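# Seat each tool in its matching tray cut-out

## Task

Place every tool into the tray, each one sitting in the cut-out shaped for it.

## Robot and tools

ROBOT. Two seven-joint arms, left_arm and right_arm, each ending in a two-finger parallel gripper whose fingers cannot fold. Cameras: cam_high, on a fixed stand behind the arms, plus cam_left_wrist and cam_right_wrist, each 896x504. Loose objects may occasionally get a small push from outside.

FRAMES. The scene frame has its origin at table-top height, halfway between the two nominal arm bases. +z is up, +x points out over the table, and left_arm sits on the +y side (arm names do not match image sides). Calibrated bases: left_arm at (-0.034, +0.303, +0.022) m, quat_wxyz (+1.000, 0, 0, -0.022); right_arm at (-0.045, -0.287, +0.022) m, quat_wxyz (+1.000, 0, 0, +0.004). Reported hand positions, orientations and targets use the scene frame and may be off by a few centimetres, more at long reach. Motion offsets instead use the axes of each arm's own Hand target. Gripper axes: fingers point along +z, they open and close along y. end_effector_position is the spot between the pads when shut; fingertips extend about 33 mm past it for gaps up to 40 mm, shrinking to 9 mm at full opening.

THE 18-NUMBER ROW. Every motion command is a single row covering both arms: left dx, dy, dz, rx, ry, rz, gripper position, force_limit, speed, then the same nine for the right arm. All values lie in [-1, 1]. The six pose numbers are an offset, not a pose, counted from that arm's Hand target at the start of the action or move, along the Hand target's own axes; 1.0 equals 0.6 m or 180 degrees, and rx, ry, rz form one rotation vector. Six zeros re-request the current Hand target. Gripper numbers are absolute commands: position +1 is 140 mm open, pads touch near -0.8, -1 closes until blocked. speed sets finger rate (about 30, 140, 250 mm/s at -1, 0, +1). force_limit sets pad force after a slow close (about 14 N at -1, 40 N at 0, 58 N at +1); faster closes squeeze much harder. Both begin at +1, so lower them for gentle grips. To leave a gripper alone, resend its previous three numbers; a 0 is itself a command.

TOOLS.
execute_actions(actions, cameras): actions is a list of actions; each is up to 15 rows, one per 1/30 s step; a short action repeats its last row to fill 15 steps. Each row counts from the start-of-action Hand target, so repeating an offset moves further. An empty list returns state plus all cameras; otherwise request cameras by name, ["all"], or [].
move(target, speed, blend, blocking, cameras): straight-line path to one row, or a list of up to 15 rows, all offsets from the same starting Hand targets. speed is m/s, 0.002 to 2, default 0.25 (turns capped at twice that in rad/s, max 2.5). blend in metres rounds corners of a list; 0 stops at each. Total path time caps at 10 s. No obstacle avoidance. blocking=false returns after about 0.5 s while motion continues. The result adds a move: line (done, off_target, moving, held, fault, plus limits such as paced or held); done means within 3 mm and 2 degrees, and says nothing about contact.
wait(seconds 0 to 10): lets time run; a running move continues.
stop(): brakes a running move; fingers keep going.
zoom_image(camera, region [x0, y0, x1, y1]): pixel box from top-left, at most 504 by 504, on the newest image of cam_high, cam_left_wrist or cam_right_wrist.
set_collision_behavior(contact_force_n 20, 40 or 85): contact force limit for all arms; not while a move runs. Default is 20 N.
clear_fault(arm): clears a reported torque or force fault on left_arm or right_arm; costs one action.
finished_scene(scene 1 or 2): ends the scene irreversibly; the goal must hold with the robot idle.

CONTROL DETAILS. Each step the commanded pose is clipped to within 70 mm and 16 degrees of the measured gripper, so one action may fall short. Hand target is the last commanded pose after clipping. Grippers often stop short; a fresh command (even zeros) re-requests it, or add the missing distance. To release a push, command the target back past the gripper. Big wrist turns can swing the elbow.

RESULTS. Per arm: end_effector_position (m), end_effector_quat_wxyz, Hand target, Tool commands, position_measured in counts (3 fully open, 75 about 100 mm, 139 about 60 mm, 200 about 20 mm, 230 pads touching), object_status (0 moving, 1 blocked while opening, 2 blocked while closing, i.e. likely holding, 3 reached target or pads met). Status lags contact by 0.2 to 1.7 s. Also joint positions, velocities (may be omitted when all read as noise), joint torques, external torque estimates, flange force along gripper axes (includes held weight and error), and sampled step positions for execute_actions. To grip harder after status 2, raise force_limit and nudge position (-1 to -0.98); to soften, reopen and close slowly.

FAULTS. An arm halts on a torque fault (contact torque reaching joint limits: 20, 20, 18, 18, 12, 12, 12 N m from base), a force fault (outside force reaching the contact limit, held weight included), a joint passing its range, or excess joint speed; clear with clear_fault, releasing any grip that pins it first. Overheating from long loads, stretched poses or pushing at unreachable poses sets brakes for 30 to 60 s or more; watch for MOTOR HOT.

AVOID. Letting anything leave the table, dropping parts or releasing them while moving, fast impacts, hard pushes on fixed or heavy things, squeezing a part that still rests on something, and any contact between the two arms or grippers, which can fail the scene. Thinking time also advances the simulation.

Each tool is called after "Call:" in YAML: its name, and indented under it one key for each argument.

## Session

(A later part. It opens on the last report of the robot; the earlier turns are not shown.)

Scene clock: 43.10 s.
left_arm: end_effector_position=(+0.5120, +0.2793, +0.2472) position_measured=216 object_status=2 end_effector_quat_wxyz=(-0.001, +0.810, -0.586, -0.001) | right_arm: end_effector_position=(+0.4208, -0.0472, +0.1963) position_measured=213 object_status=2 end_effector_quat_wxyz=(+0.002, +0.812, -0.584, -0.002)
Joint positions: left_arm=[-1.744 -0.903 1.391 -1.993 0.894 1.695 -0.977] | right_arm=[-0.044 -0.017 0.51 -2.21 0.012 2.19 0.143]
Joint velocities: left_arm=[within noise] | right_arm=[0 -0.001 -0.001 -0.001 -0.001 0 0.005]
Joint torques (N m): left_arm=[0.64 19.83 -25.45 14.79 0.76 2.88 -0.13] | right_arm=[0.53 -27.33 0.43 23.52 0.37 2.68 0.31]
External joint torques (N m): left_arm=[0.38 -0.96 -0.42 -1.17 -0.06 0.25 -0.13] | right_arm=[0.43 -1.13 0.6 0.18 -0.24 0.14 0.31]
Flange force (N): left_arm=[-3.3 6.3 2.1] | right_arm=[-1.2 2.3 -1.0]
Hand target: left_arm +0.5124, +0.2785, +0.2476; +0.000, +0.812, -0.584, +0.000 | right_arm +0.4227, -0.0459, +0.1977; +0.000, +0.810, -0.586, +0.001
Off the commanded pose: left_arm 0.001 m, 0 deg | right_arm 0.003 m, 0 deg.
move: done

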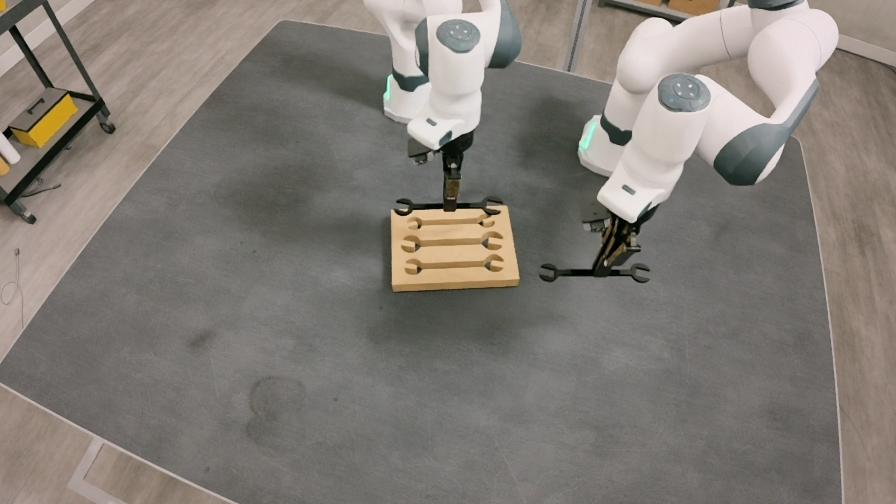

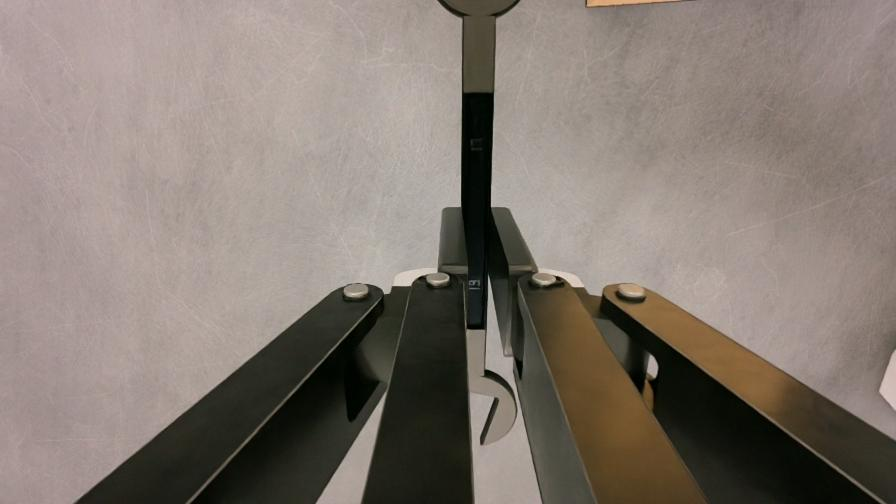

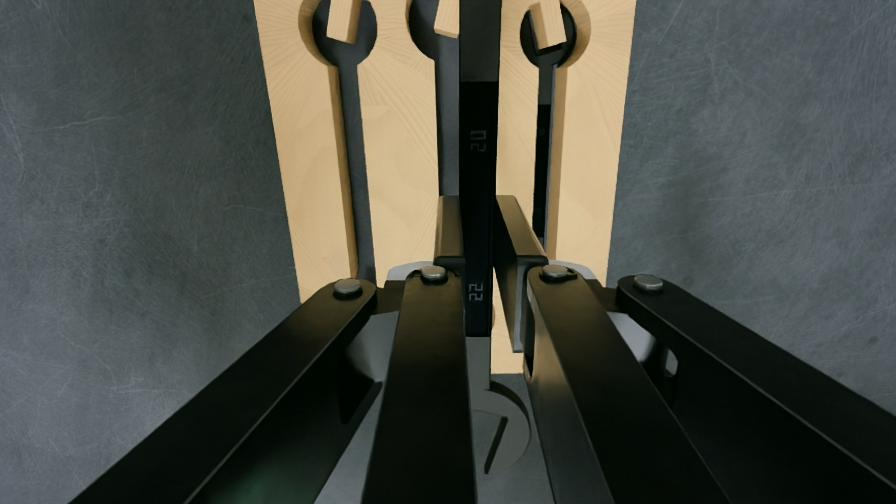

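Call:
move:
  target:
    - [0,0,0,0,0,0,-1,0,-1,0,-0.0145,0.1,0,0,-0.0085,-1,0,-1]
  speed: 0.12
  cameras: ["cam_high","cam_right_wrist"]

Call:
zoom_image:
  camera: "cam_high"
  region: [385, 190, 525, 300]

Scene clock: 45.57 s.
left_arm: end_effector_position=(+0.5120, +0.2793, +0.2472) position_measured=216 object_status=2 end_effector_quat_wxyz=(-0.001, +0.810, -0.586, -0.001) | right_arm: end_effector_position=(+0.4288, -0.0442, +0.1366) position_measured=213 object_status=2 end_effector_quat_wxyz=(+0.002, +0.820, -0.573, -0.002)
Joint positions: left_arm=[-1.744 -0.903 1.391 -1.993 0.894 1.695 -0.977] | right_arm=[-0.039 0.109 0.509 -2.241 -0.072 2.329 0.173]
Joint velocities: left_arm=[within noise] | right_arm=[0 0.001 0 0 0.001 0.002 0.006]
Joint torques (N m): left_arm=[0.57 19.78 -25.39 14.74 0.77 2.89 -0.18] | right_arm=[0.92 -30.19 2.09 21.82 0.27 2.74 0.17]
External joint torques (N m): left_arm=[0.35 -1.15 -0.19 -1.27 -0.05 0.25 -0.18] | right_arm=[0.71 -1.04 0.18 -0.18 -0.27 0.2 0.17]
Flange force (N): left_arm=[-3.1 6.1 2.8] | right_arm=[-0.9 3.1 -0.7]
Hand target: left_arm +0.5124, +0.2785, +0.2476; +0.000, +0.812, -0.584, +0.000 | right_arm +0.4311, -0.0432, +0.1377; +0.000, +0.818, -0.575, +0.001
Off the commanded pose: left_arm 0.001 m, 0 deg | right_arm 0.003 m, 0 deg.
move: done
Images, in order (width x height): cam_high 896x504, cam_right_wrist 896x504.

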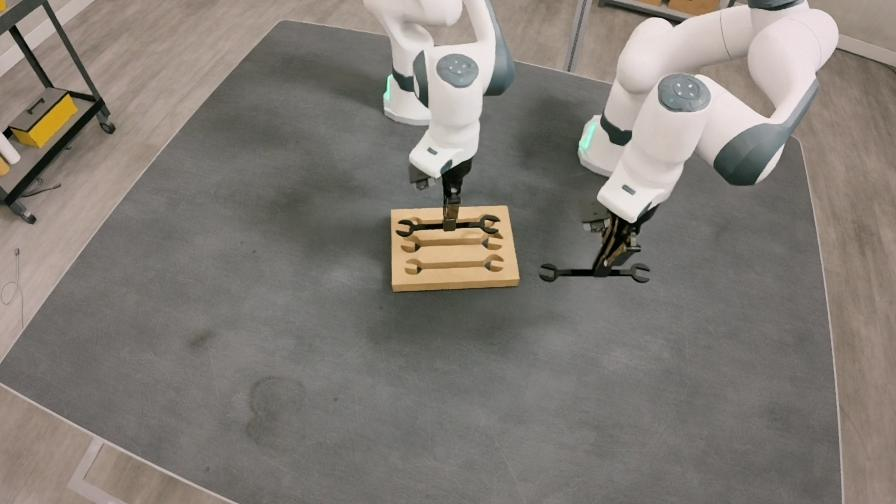

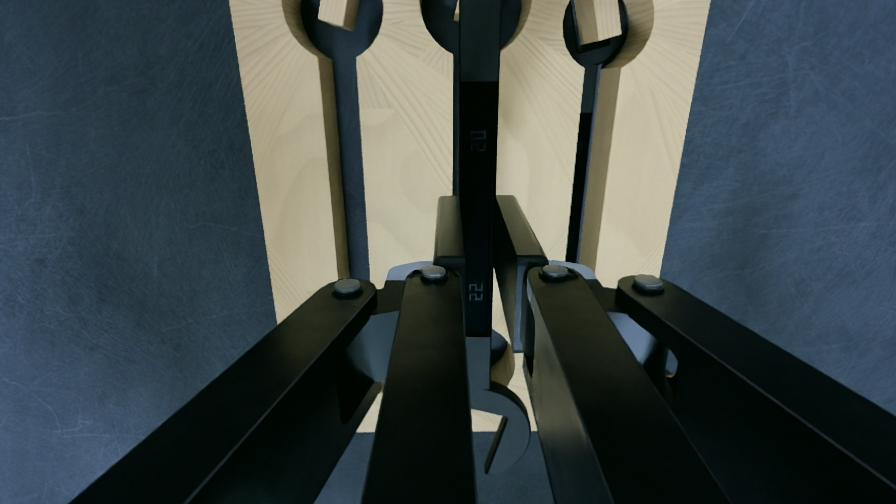

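Scaled by 3.600 from the camera's 896x504 image, which has a finer 1280x720 frame.

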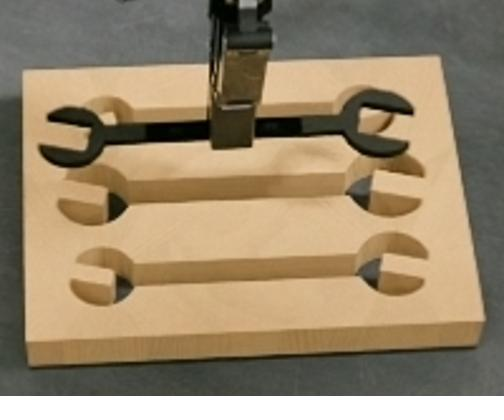

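Call:
move:
  target:
    - [0,0,0,0,0,0,-1,0,-1,-0.0133,0,0.06,0,0,0,-1,0,-1]
  speed: 0.1
  cameras: ["cam_high","cam_right_wrist"]

Call:
zoom_image:
  camera: "cam_high"
  region: [385, 190, 525, 300]

Scene clock: 48.47 s.
left_arm: end_effector_position=(+0.5120, +0.2793, +0.2472) position_measured=216 object_status=2 end_effector_quat_wxyz=(-0.001, +0.810, -0.586, -0.001) | right_arm: end_effector_position=(+0.4267, -0.0365, +0.1009) position_measured=213 object_status=2 end_effector_quat_wxyz=(+0.002, +0.820, -0.573, -0.001)
Joint positions: left_arm=[-1.744 -0.903 1.391 -1.993 0.894 1.695 -0.977] | right_arm=[-0.015 0.184 0.496 -2.258 -0.13 2.412 0.229]
Joint velocities: left_arm=[within noise] | right_arm=[0 -0.001 0.001 0 0.001 0.001 0.005]
Joint torques (N m): left_arm=[0.62 19.81 -25.38 14.8 0.75 2.88 -0.16] | right_arm=[1.08 -31.82 2.99 20.68 0.23 2.72 0.36]
External joint torques (N m): left_arm=[0.52 -1.21 -0.08 -1.13 -0.06 0.23 -0.16] | right_arm=[0.79 -1.19 -0.11 -0.21 -0.26 0.19 0.36]
Flange force (N): left_arm=[-3.4 5.8 2.7] | right_arm=[-1.1 3.1 -0.7]
Hand target: left_arm +0.5124, +0.2785, +0.2476; +0.000, +0.812, -0.584, +0.000 | right_arm +0.4284, -0.0357, +0.1017; +0.000, +0.818, -0.575, +0.001
Off the commanded pose: left_arm 0.001 m, 0 deg | right_arm 0.002 m, 0 deg.
move: done
Images, in order (width x height): cam_high 896x504, cam_right_wrist 896x504.

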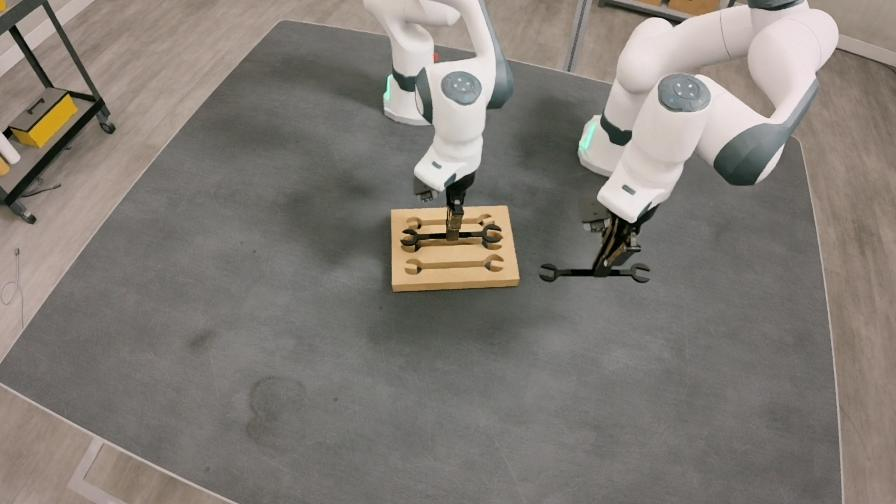

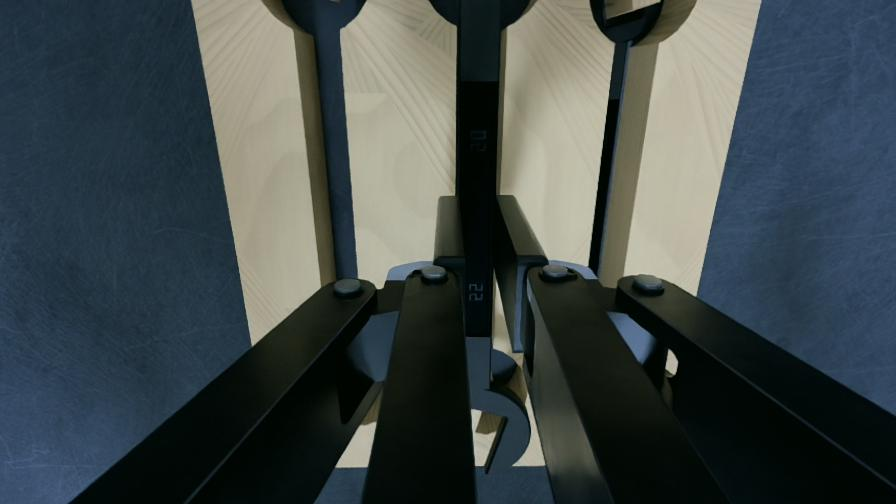

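Scaled by 3.600 from the camera's 896x504 image, which has a finer 1280x720 frame.

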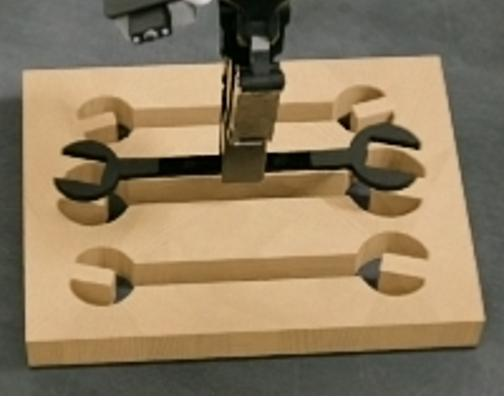

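Call:
move:
  target:
    - [0,0,0,0,0,0,-1,0,-1,-0.0035,0,0.033,0,0,0,-1,0,-1]
  speed: 0.05
  cameras: ["cam_high","cam_right_wrist"]

Call:
zoom_image:
  camera: "cam_high"
  region: [385, 190, 525, 300]

Call:
zoom_image:
  camera: "cam_right_wrist"
  region: [380, 0, 600, 200]

Scene clock: 51.57 s.
left_arm: end_effector_position=(+0.5120, +0.2793, +0.2472) position_measured=216 object_status=2 end_effector_quat_wxyz=(-0.001, +0.810, -0.586, -0.001) | right_arm: end_effector_position=(+0.4263, -0.0344, +0.0814) position_measured=213 object_status=2 end_effector_quat_wxyz=(+0.002, +0.820, -0.573, -0.001)
Joint positions: left_arm=[-1.744 -0.903 1.391 -1.993 0.894 1.695 -0.977] | right_arm=[0.002 0.227 0.48 -2.264 -0.164 2.455 0.256]
Joint velocities: left_arm=[within noise] | right_arm=[-0.001 0 0 -0.001 0 0.003 0.007]
Joint torques (N m): left_arm=[0.58 19.73 -25.4 14.79 0.78 2.86 -0.17] | right_arm=[1.09 -32.78 3.57 19.99 0.19 2.77 0.29]
External joint torques (N m): left_arm=[0.44 -1.18 -0.21 -1.16 -0.03 0.21 -0.17] | right_arm=[0.97 -1.31 0.11 -0.21 -0.27 0.25 0.29]
Flange force (N): left_arm=[-3.3 6.0 2.5] | right_arm=[-1.4 3.5 -0.9]
Hand target: left_arm +0.5124, +0.2785, +0.2476; +0.000, +0.812, -0.584, +0.000 | right_arm +0.4277, -0.0338, +0.0819; +0.000, +0.818, -0.575, +0.001
Off the commanded pose: left_arm 0.001 m, 0 deg | right_arm 0.002 m, 0 deg.
move: done
Images, in order (width x height): cam_high 896x504, cam_right_wrist 896x504.

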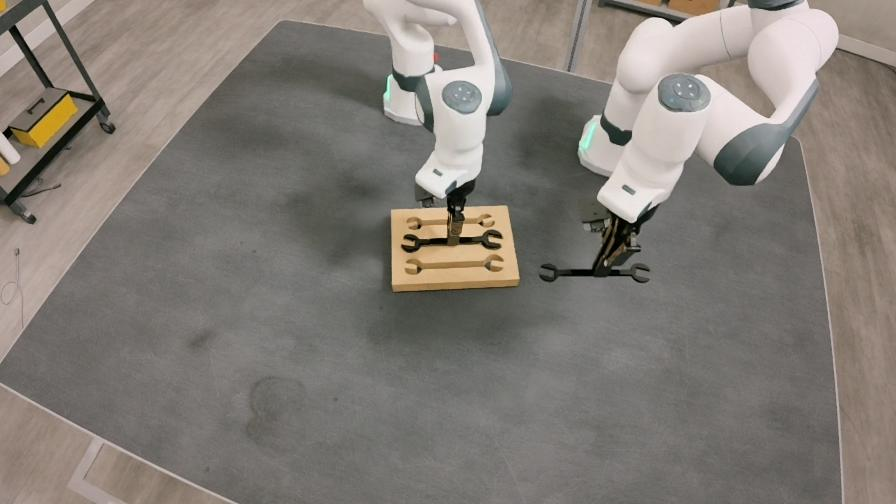

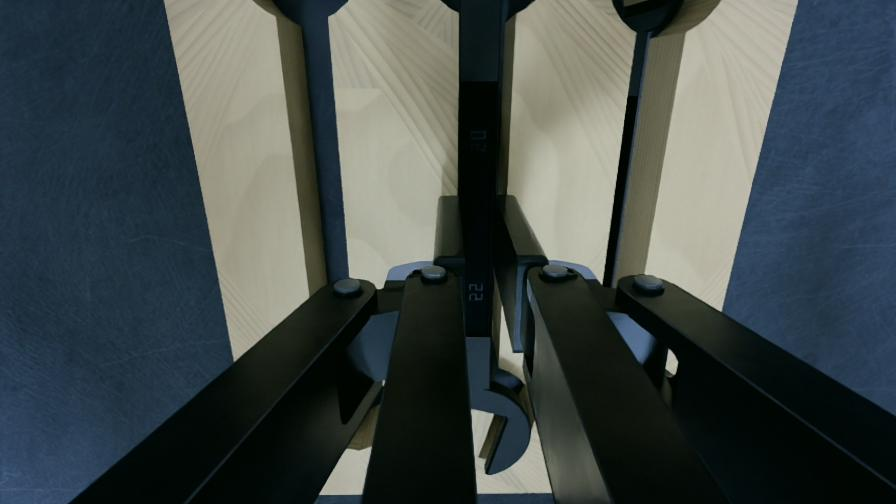

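Scaled by 3.600 from the camera's 896x504 image, which has a finer 1280x720 frame.

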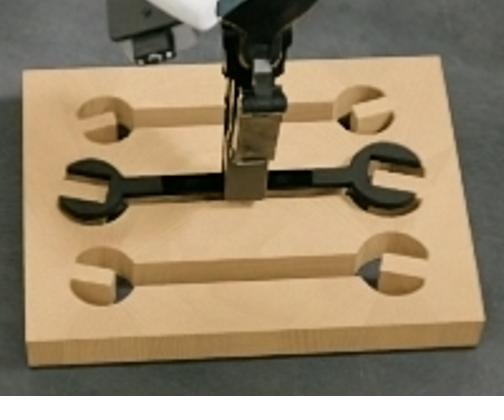

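Scaled by 2.291 from the camera's 896x504 image, which has a finer 1280x720 frame.

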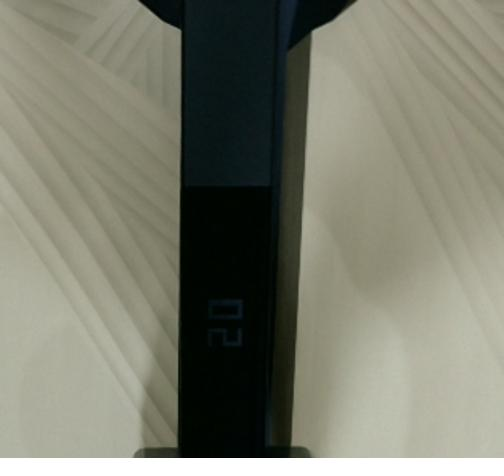

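Call:
zoom_image:
  camera: "cam_high"
  region: [395, 225, 440, 260]

Call:
zoom_image:
  camera: "cam_high"
  region: [475, 220, 515, 255]

Call:
zoom_image:
  camera: "cam_right_wrist"
  region: [240, 0, 720, 270]

Call:
zoom_image:
  camera: "cam_high"
  region: [400, 205, 510, 285]

Scaled by 11.200 from the camera's 896x504 image, which has a finer 1280x720 frame.

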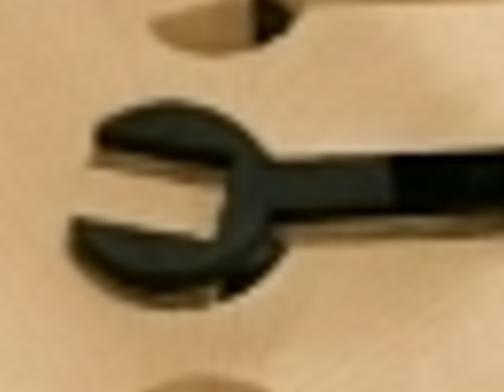

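Scaled by 12.600 from the camera's 896x504 image, which has a finer 1280x720 frame.

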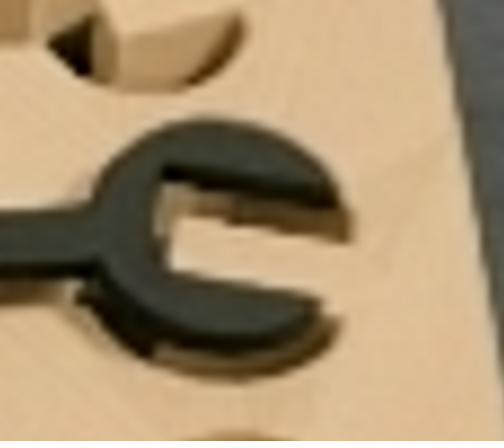

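Scaled by 1.050 from the camera's 896x504 image, which has a finer 1280x720 frame.

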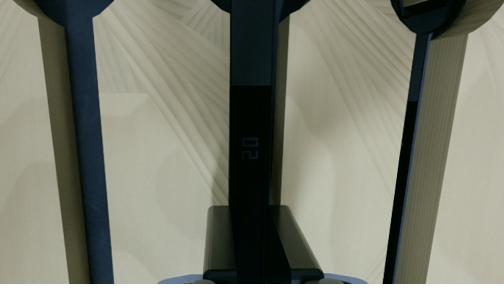

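Scaled by 4.582 from the camera's 896x504 image, which has a finer 1280x720 frame.

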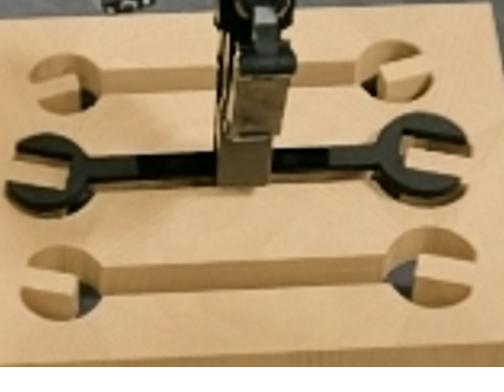

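Call:
move:
  target:
    - [0,0,0,0,0,0,-1,0,-1,-0.002,0.0025,0.007,0,0,0,-1,0,-1]
  speed: 0.03
  cameras: ["cam_high","cam_right_wrist"]

Call:
zoom_image:
  camera: "cam_high"
  region: [395, 225, 440, 260]

Call:
zoom_image:
  camera: "cam_high"
  region: [475, 220, 515, 255]

Call:
zoom_image:
  camera: "cam_right_wrist"
  region: [380, 0, 600, 200]

Scene clock: 54.73 s.
left_arm: end_effector_position=(+0.5120, +0.2793, +0.2472) position_measured=216 object_status=2 end_effector_quat_wxyz=(-0.001, +0.810, -0.586, -0.001) | right_arm: end_effector_position=(+0.4248, -0.0337, +0.0775) position_measured=213 object_status=2 end_effector_quat_wxyz=(+0.002, +0.819, -0.573, -0.001)
Joint positions: left_arm=[-1.744 -0.903 1.391 -1.993 0.894 1.695 -0.977] | right_arm=[0.007 0.232 0.477 -2.269 -0.169 2.466 0.263]
Joint velocities: left_arm=[within noise] | right_arm=[0.002 0.002 -0.002 -0.001 0 0.004 0.005]
Joint torques (N m): left_arm=[0.58 19.77 -25.37 14.72 0.76 2.87 -0.17] | right_arm=[0.64 -32.82 3.18 19.58 0.25 2.77 0.31]
External joint torques (N m): left_arm=[0.35 -1.15 -0.19 -1.28 -0.06 0.23 -0.17] | right_arm=[0.45 -1.19 -0.41 -0.52 -0.21 0.24 0.3]
Flange force (N): left_arm=[-3.1 6.1 2.7] | right_arm=[-0.3 4.3 -0.6]
Hand target: left_arm +0.5124, +0.2785, +0.2476; +0.000, +0.812, -0.584, +0.000 | right_arm +0.4259, -0.0332, +0.0776; +0.000, +0.818, -0.575, +0.001
Off the commanded pose: left_arm 0.001 m, 0 deg | right_arm 0.001 m, 0 deg.
move: done
Images, in order (width x height): cam_high 896x504, cam_right_wrist 896x504.

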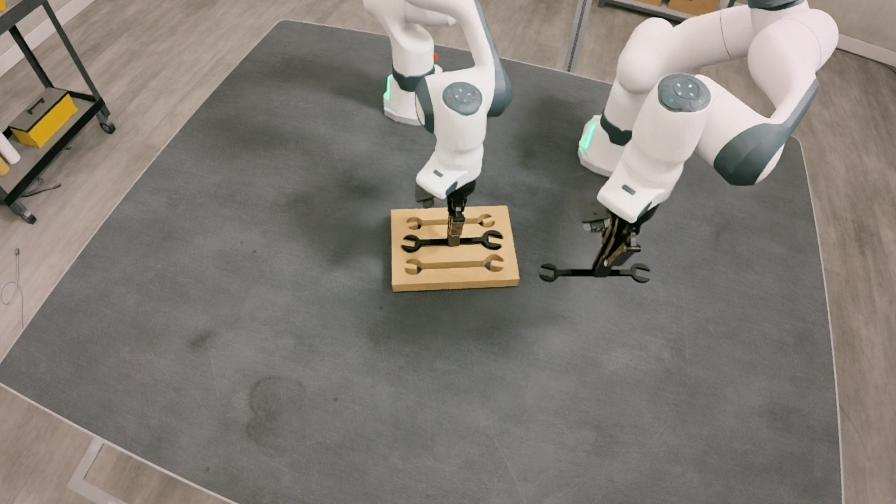

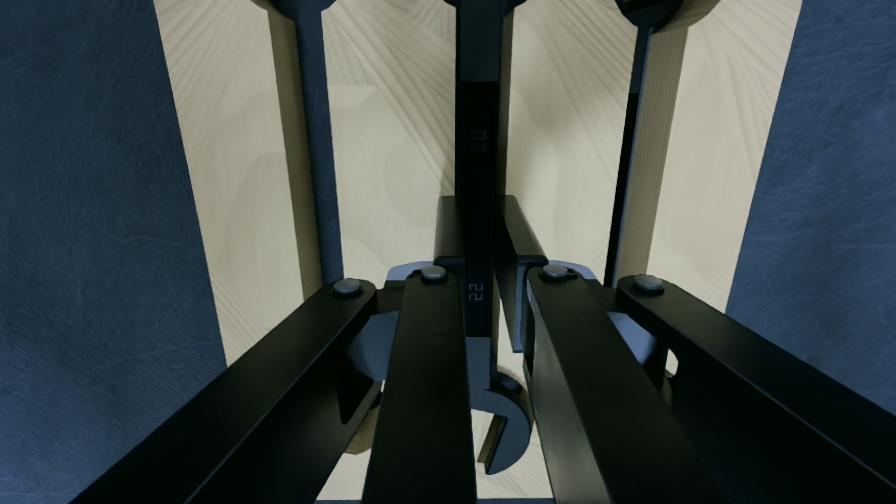

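Scaled by 11.200 from the camera's 896x504 image, which has a finer 1280x720 frame.

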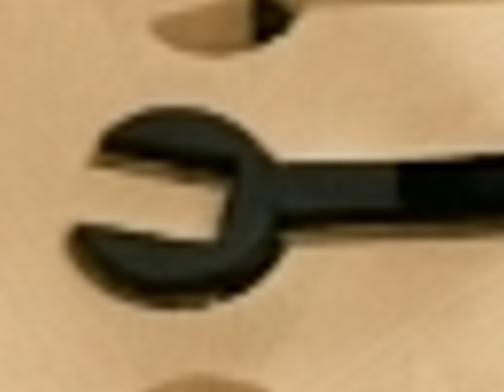

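Scaled by 12.600 from the camera's 896x504 image, which has a finer 1280x720 frame.

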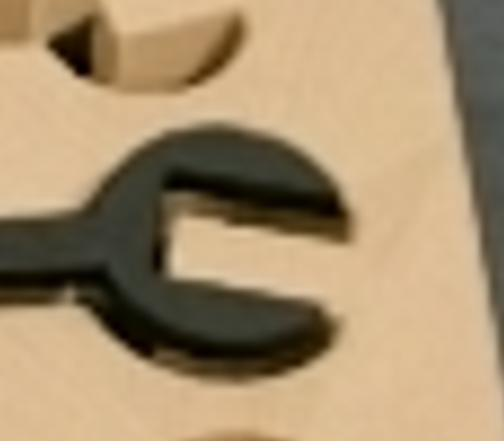

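Scaled by 2.291 from the camera's 896x504 image, which has a finer 1280x720 frame.

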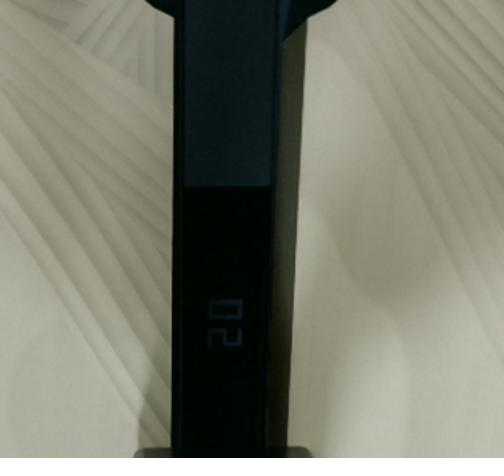

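Call:
move:
  target:
    - [0,0,0,0,0,0,-1,0,-1,-0.001,0,0.009,0,0,0,-1,0,-1]
  speed: 0.02
  cameras: ["cam_high","cam_right_wrist"]

Call:
zoom_image:
  camera: "cam_high"
  region: [395, 225, 440, 260]

Call:
zoom_image:
  camera: "cam_high"
  region: [475, 220, 515, 255]

Call:
zoom_image:
  camera: "cam_right_wrist"
  region: [380, 0, 600, 200]

Scene clock: 55.90 s.
left_arm: end_effector_position=(+0.5120, +0.2793, +0.2472) position_measured=216 object_status=2 end_effector_quat_wxyz=(-0.001, +0.810, -0.586, -0.001) | right_arm: end_effector_position=(+0.4245, -0.0334, +0.0731) position_measured=213 object_status=2 end_effector_quat_wxyz=(+0.002, +0.820, -0.573, -0.001)
Joint positions: left_arm=[-1.744 -0.903 1.391 -1.993 0.894 1.695 -0.977] | right_arm=[0.013 0.241 0.471 -2.27 -0.177 2.474 0.27]
Joint velocities: left_arm=[within noise] | right_arm=[0.002 0 0 0 -0.001 -0.001 0.006]
Joint torques (N m): left_arm=[0.55 19.73 -25.37 14.81 0.77 2.87 -0.14] | right_arm=[0.88 -30.1 3.44 19.09 0.04 3.56 0.29]
External joint torques (N m): left_arm=[0.36 -1.19 -0.15 -1.17 -0.05 0.22 -0.14] | right_arm=[0.74 1.83 -0.22 -0.91 -0.41 1.03 0.29]
Flange force (N): left_arm=[-3.1 5.7 2.6] | right_arm=[-1.8 -1.4 8.2]
Hand target: left_arm +0.5124, +0.2785, +0.2476; +0.000, +0.812, -0.584, +0.000 | right_arm +0.4257, -0.0326, +0.0722; +0.000, +0.818, -0.575, +0.001
Off the commanded pose: left_arm 0.001 m, 0 deg | right_arm 0.002 m, 0 deg.
move: done
Images, in order (width x height): cam_high 896x504, cam_right_wrist 896x504.

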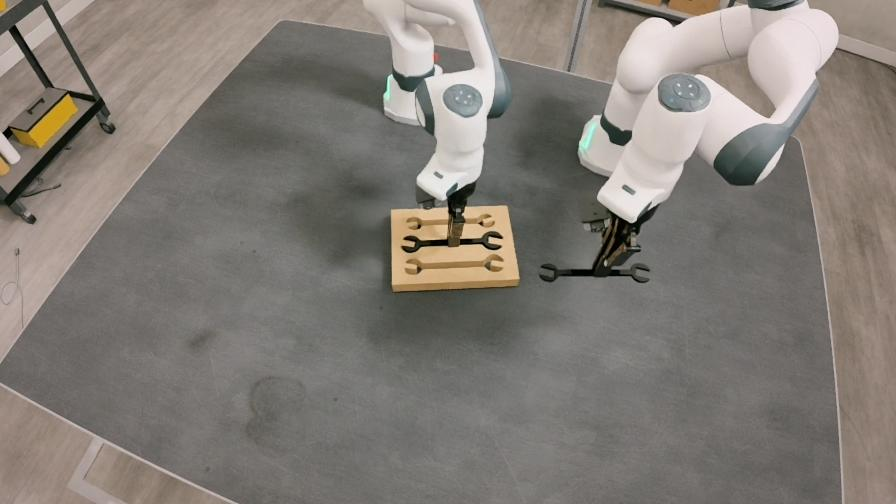

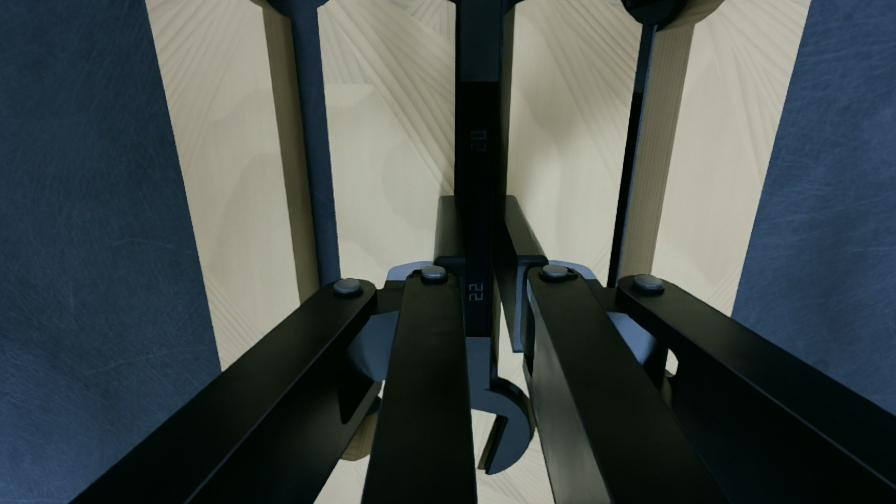

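Scaled by 11.200 from the camera's 896x504 image, which has a finer 1280x720 frame.

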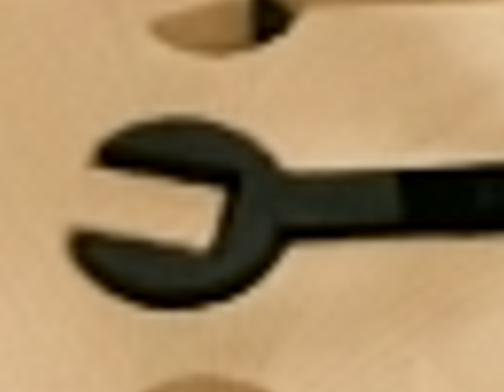

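Scaled by 12.600 from the camera's 896x504 image, which has a finer 1280x720 frame.

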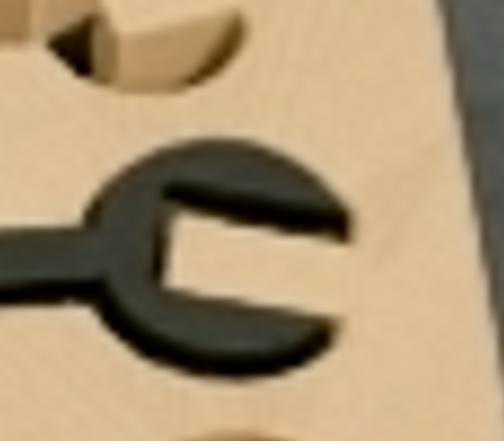

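Scaled by 2.291 from the camera's 896x504 image, which has a finer 1280x720 frame.

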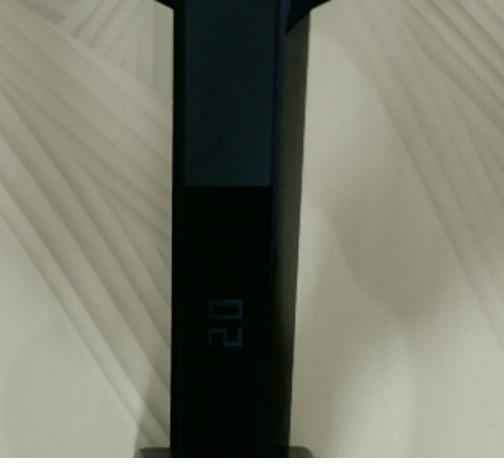

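Call:
move:
  target:
    - [0,0,0,0,0,0,-1,0,-1,0,0,-0.002,0,0,0,-1,0,-1]
    - [0,0,0,0,0,0,-1,0,-1,0,0,-0.002,0,0,0,-0.5,-1,-1]
  speed: 0.02
  cameras: ["cam_high","cam_right_wrist"]

Call:
zoom_image:
  camera: "cam_high"
  region: [400, 205, 510, 285]

Scene clock: 57.77 s.
left_arm: end_effector_position=(+0.5120, +0.2793, +0.2472) position_measured=216 object_status=2 end_effector_quat_wxyz=(-0.001, +0.810, -0.586, -0.001) | right_arm: end_effector_position=(+0.4249, -0.0329, +0.0733) position_measured=192 object_status=0 end_effector_quat_wxyz=(+0.001, +0.819, -0.573, +0.000)
Joint positions: left_arm=[-1.744 -0.903 1.391 -1.993 0.894 1.695 -0.977] | right_arm=[0.014 0.241 0.471 -2.27 -0.178 2.476 0.271]
Joint torques (N m): left_arm=[0.6 19.75 -25.36 14.81 0.76 2.86 -0.21] | right_arm=[0.77 -32.72 3.73 19.04 0.51 2.64 0.2]
External joint torques (N m): left_arm=[0.44 -1.17 -0.14 -1.12 -0.05 0.22 -0.21] | right_arm=[0.7 -0.8 0.14 -1 0.05 0.1 0.2]
Flange force (N): left_arm=[-3.1 5.8 2.6] | right_arm=[-0.5 5.4 -0.9]
Hand target: left_arm +0.5124, +0.2785, +0.2476; +0.000, +0.812, -0.584, +0.000 | right_arm +0.4257, -0.0326, +0.0734; +0.000, +0.818, -0.575, +0.001
Off the commanded pose: left_arm 0.001 m, 0 deg | right_arm 0.001 m, 0 deg.
move: done
Images, in order (width x height): cam_high 896x504, cam_right_wrist 896x504.

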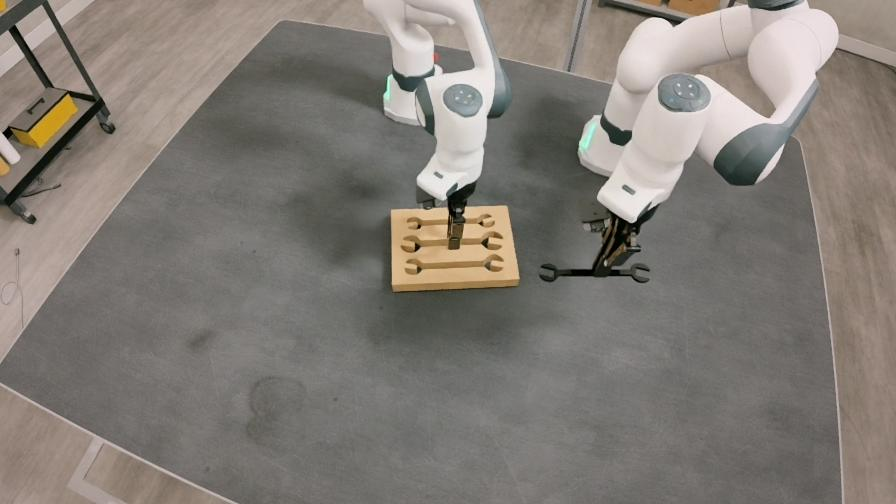

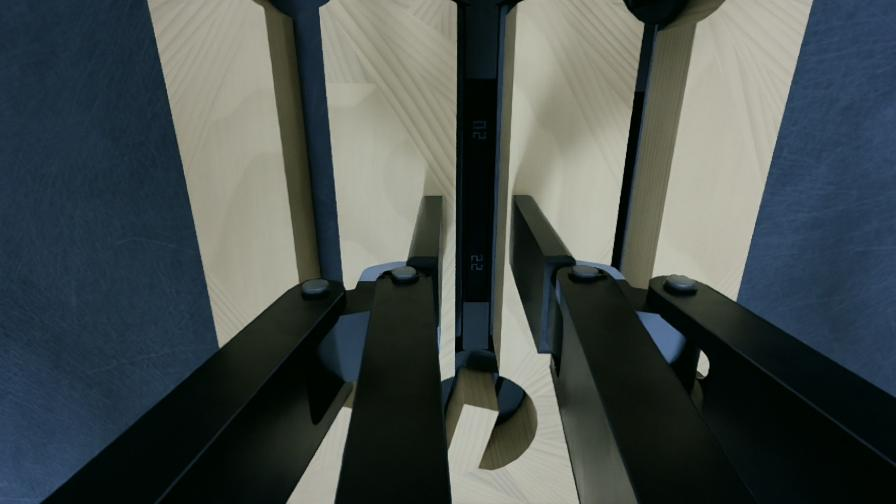

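Scaled by 4.582 from the camera's 896x504 image, which has a finer 1280x720 frame.

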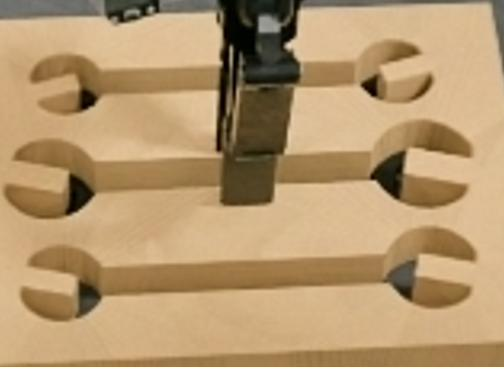

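Call:
move:
  target:
    - [0,0,0,0,0,0,-1,0,-1,0,0,-0.06,0,0,0,-0.5,-1,-1]
    - [0,0,0,0,0,0,-1,0,-1,0,0,-0.3,0,0,0,-0.5,-1,-1]
    - [0,0,0,0,0,0,-1,0,-1,0.42,0.2,-0.3,0,0,0,-0.5,-1,-1]
    - [0.45,0.197,0,0,0,-0.0085,-1,0,-1,0.42,0.2,-0.3,0,0,0,-0.5,-1,-1]
  speed: [0.06,0.25,0.3,0.25]
  blend: [0.01,0.03,0.02,0]
  cameras: ["cam_high","cam_left_wrist"]

Call:
zoom_image:
  camera: "cam_high"
  region: [385, 190, 525, 300]

Scene clock: 62.97 s.
left_arm: end_effector_position=(+0.4862, -0.0148, +0.2464) position_measured=216 object_status=2 end_effector_quat_wxyz=(+0.000, +0.817, -0.576, +0.001) | right_arm: end_effector_position=(+0.3977, -0.3095, +0.2531) position_measured=192 object_status=3 end_effector_quat_wxyz=(+0.000, +0.816, -0.578, -0.001)
Joint positions: left_arm=[-2.473 -0.734 1.656 -1.776 0.752 1.78 -1.366] | right_arm=[-0.133 -0.321 0.069 -2.385 0.026 2.062 -0.411]
Joint velocities: left_arm=[0.001 0 0 0 0 0 -0.005] | right_arm=[within noise]
Joint torques (N m): left_arm=[-0.08 26.26 -21.82 18.16 0.47 2.57 -0.11] | right_arm=[0.38 -22.37 -0.67 22.86 0.51 2.66 -0.06]
External joint torques (N m): left_arm=[-0.21 -0.6 0.11 -0.57 -0.36 -0.09 -0.11] | right_arm=[0.29 -1.76 0.11 -1.26 -0.17 0.08 -0.06]
Flange force (N): left_arm=[-0.3 0.8 1.0] | right_arm=[-3.7 8.4 0.9]
Hand target: left_arm +0.4860, -0.0151, +0.2476; +0.000, +0.819, -0.573, +0.000 | right_arm +0.3981, -0.3101, +0.2538; +0.000, +0.818, -0.575, +0.001
Off the commanded pose: left_arm 0.001 m, 0 deg | right_arm 0.001 m, 0 deg.
move: done
Images, in order (width x height): cam_high 896x504, cam_left_wrist 896x504.

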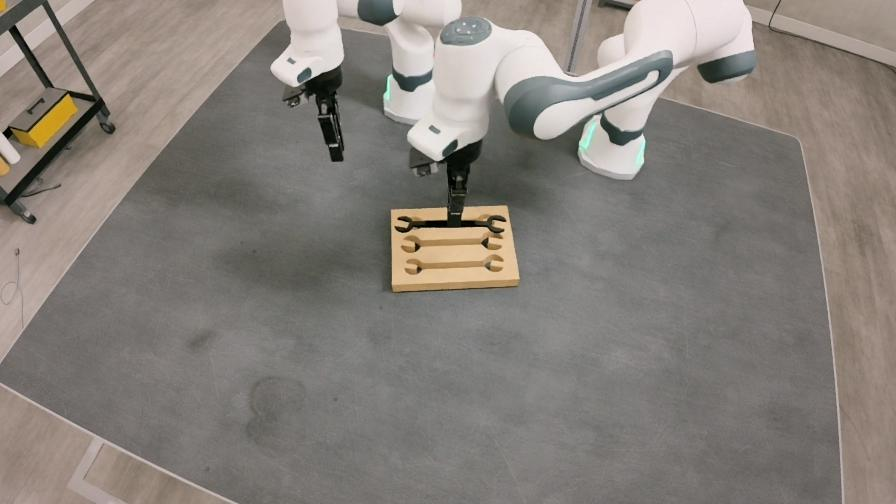

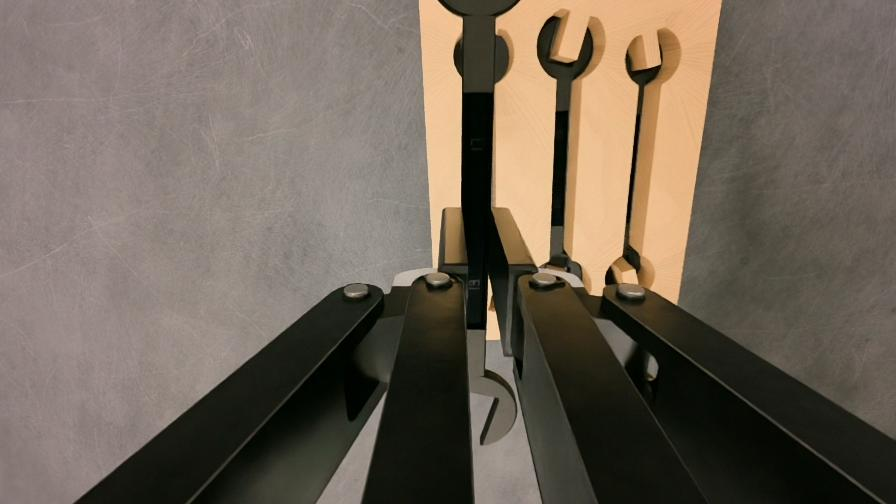

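Scaled by 3.600 from the camera's 896x504 image, which has a finer 1280x720 frame.

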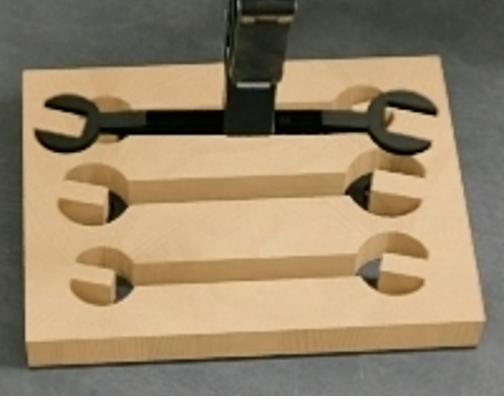

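Call:
move:
  target:
    - [-0.014,0.022,0.16,0,0,-0.0115,-1,0,-1,0,0,0,0,0,0,-0.5,-1,-1]
  speed: 0.15
  cameras: ["cam_high","cam_left_wrist"]

Call:
zoom_image:
  camera: "cam_high"
  region: [385, 190, 525, 300]

Scene clock: 66.40 s.
left_arm: end_effector_position=(+0.4694, -0.0110, +0.1508) position_measured=216 object_status=2 end_effector_quat_wxyz=(+0.002, +0.828, -0.560, -0.002) | right_arm: end_effector_position=(+0.3977, -0.3095, +0.2531) position_measured=192 object_status=3 end_effector_quat_wxyz=(+0.000, +0.816, -0.578, -0.001)
Joint positions: left_arm=[-2.483 -0.773 1.773 -1.947 0.834 1.973 -1.469] | right_arm=[-0.133 -0.321 0.069 -2.385 0.026 2.062 -0.411]
Joint velocities: left_arm=[0.001 0 -0.001 0.001 0 0.002 -0.005] | right_arm=[within noise]
Joint torques (N m): left_arm=[-0.12 26.92 -22.33 16.3 0.94 3.04 -0.11] | right_arm=[0.44 -22.38 -0.69 22.86 0.52 2.64 -0.14]
External joint torques (N m): left_arm=[-0.38 -0.58 -0.03 -1.33 0.15 0.41 -0.11] | right_arm=[0.32 -1.74 0.04 -1.29 -0.16 0.06 -0.14]
Flange force (N): left_arm=[-2.5 2.8 2.8] | right_arm=[-3.6 8.5 0.9]
Hand target: left_arm +0.4708, -0.0117, +0.1516; +0.000, +0.830, -0.558, +0.000 | right_arm +0.3981, -0.3101, +0.2538; +0.000, +0.818, -0.575, +0.001
Off the commanded pose: left_arm 0.002 m, 0 deg | right_arm 0.001 m, 0 deg.
move: done
Images, in order (width x height): cam_high 896x504, cam_left_wrist 896x504.

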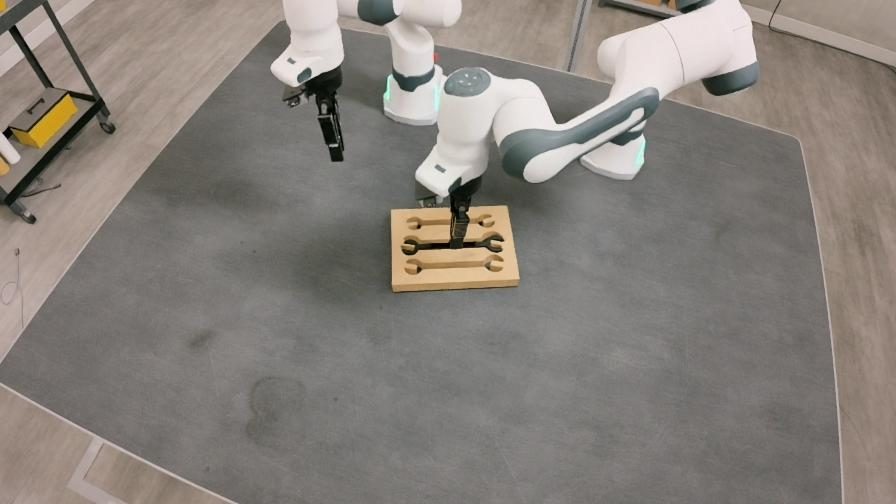

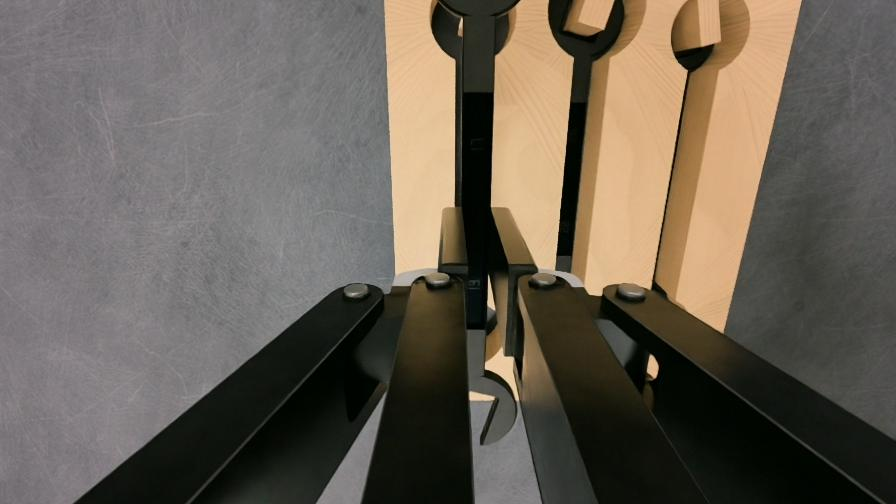

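Scaled by 3.600 from the camera's 896x504 image, which has a finer 1280x720 frame.

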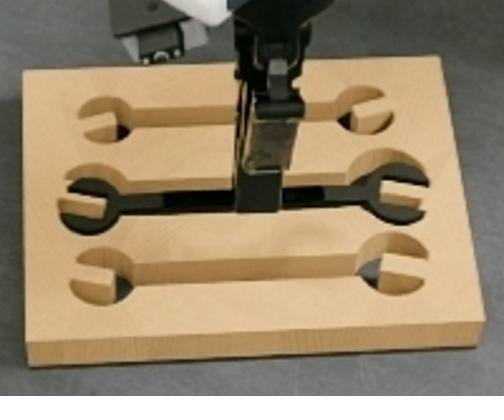

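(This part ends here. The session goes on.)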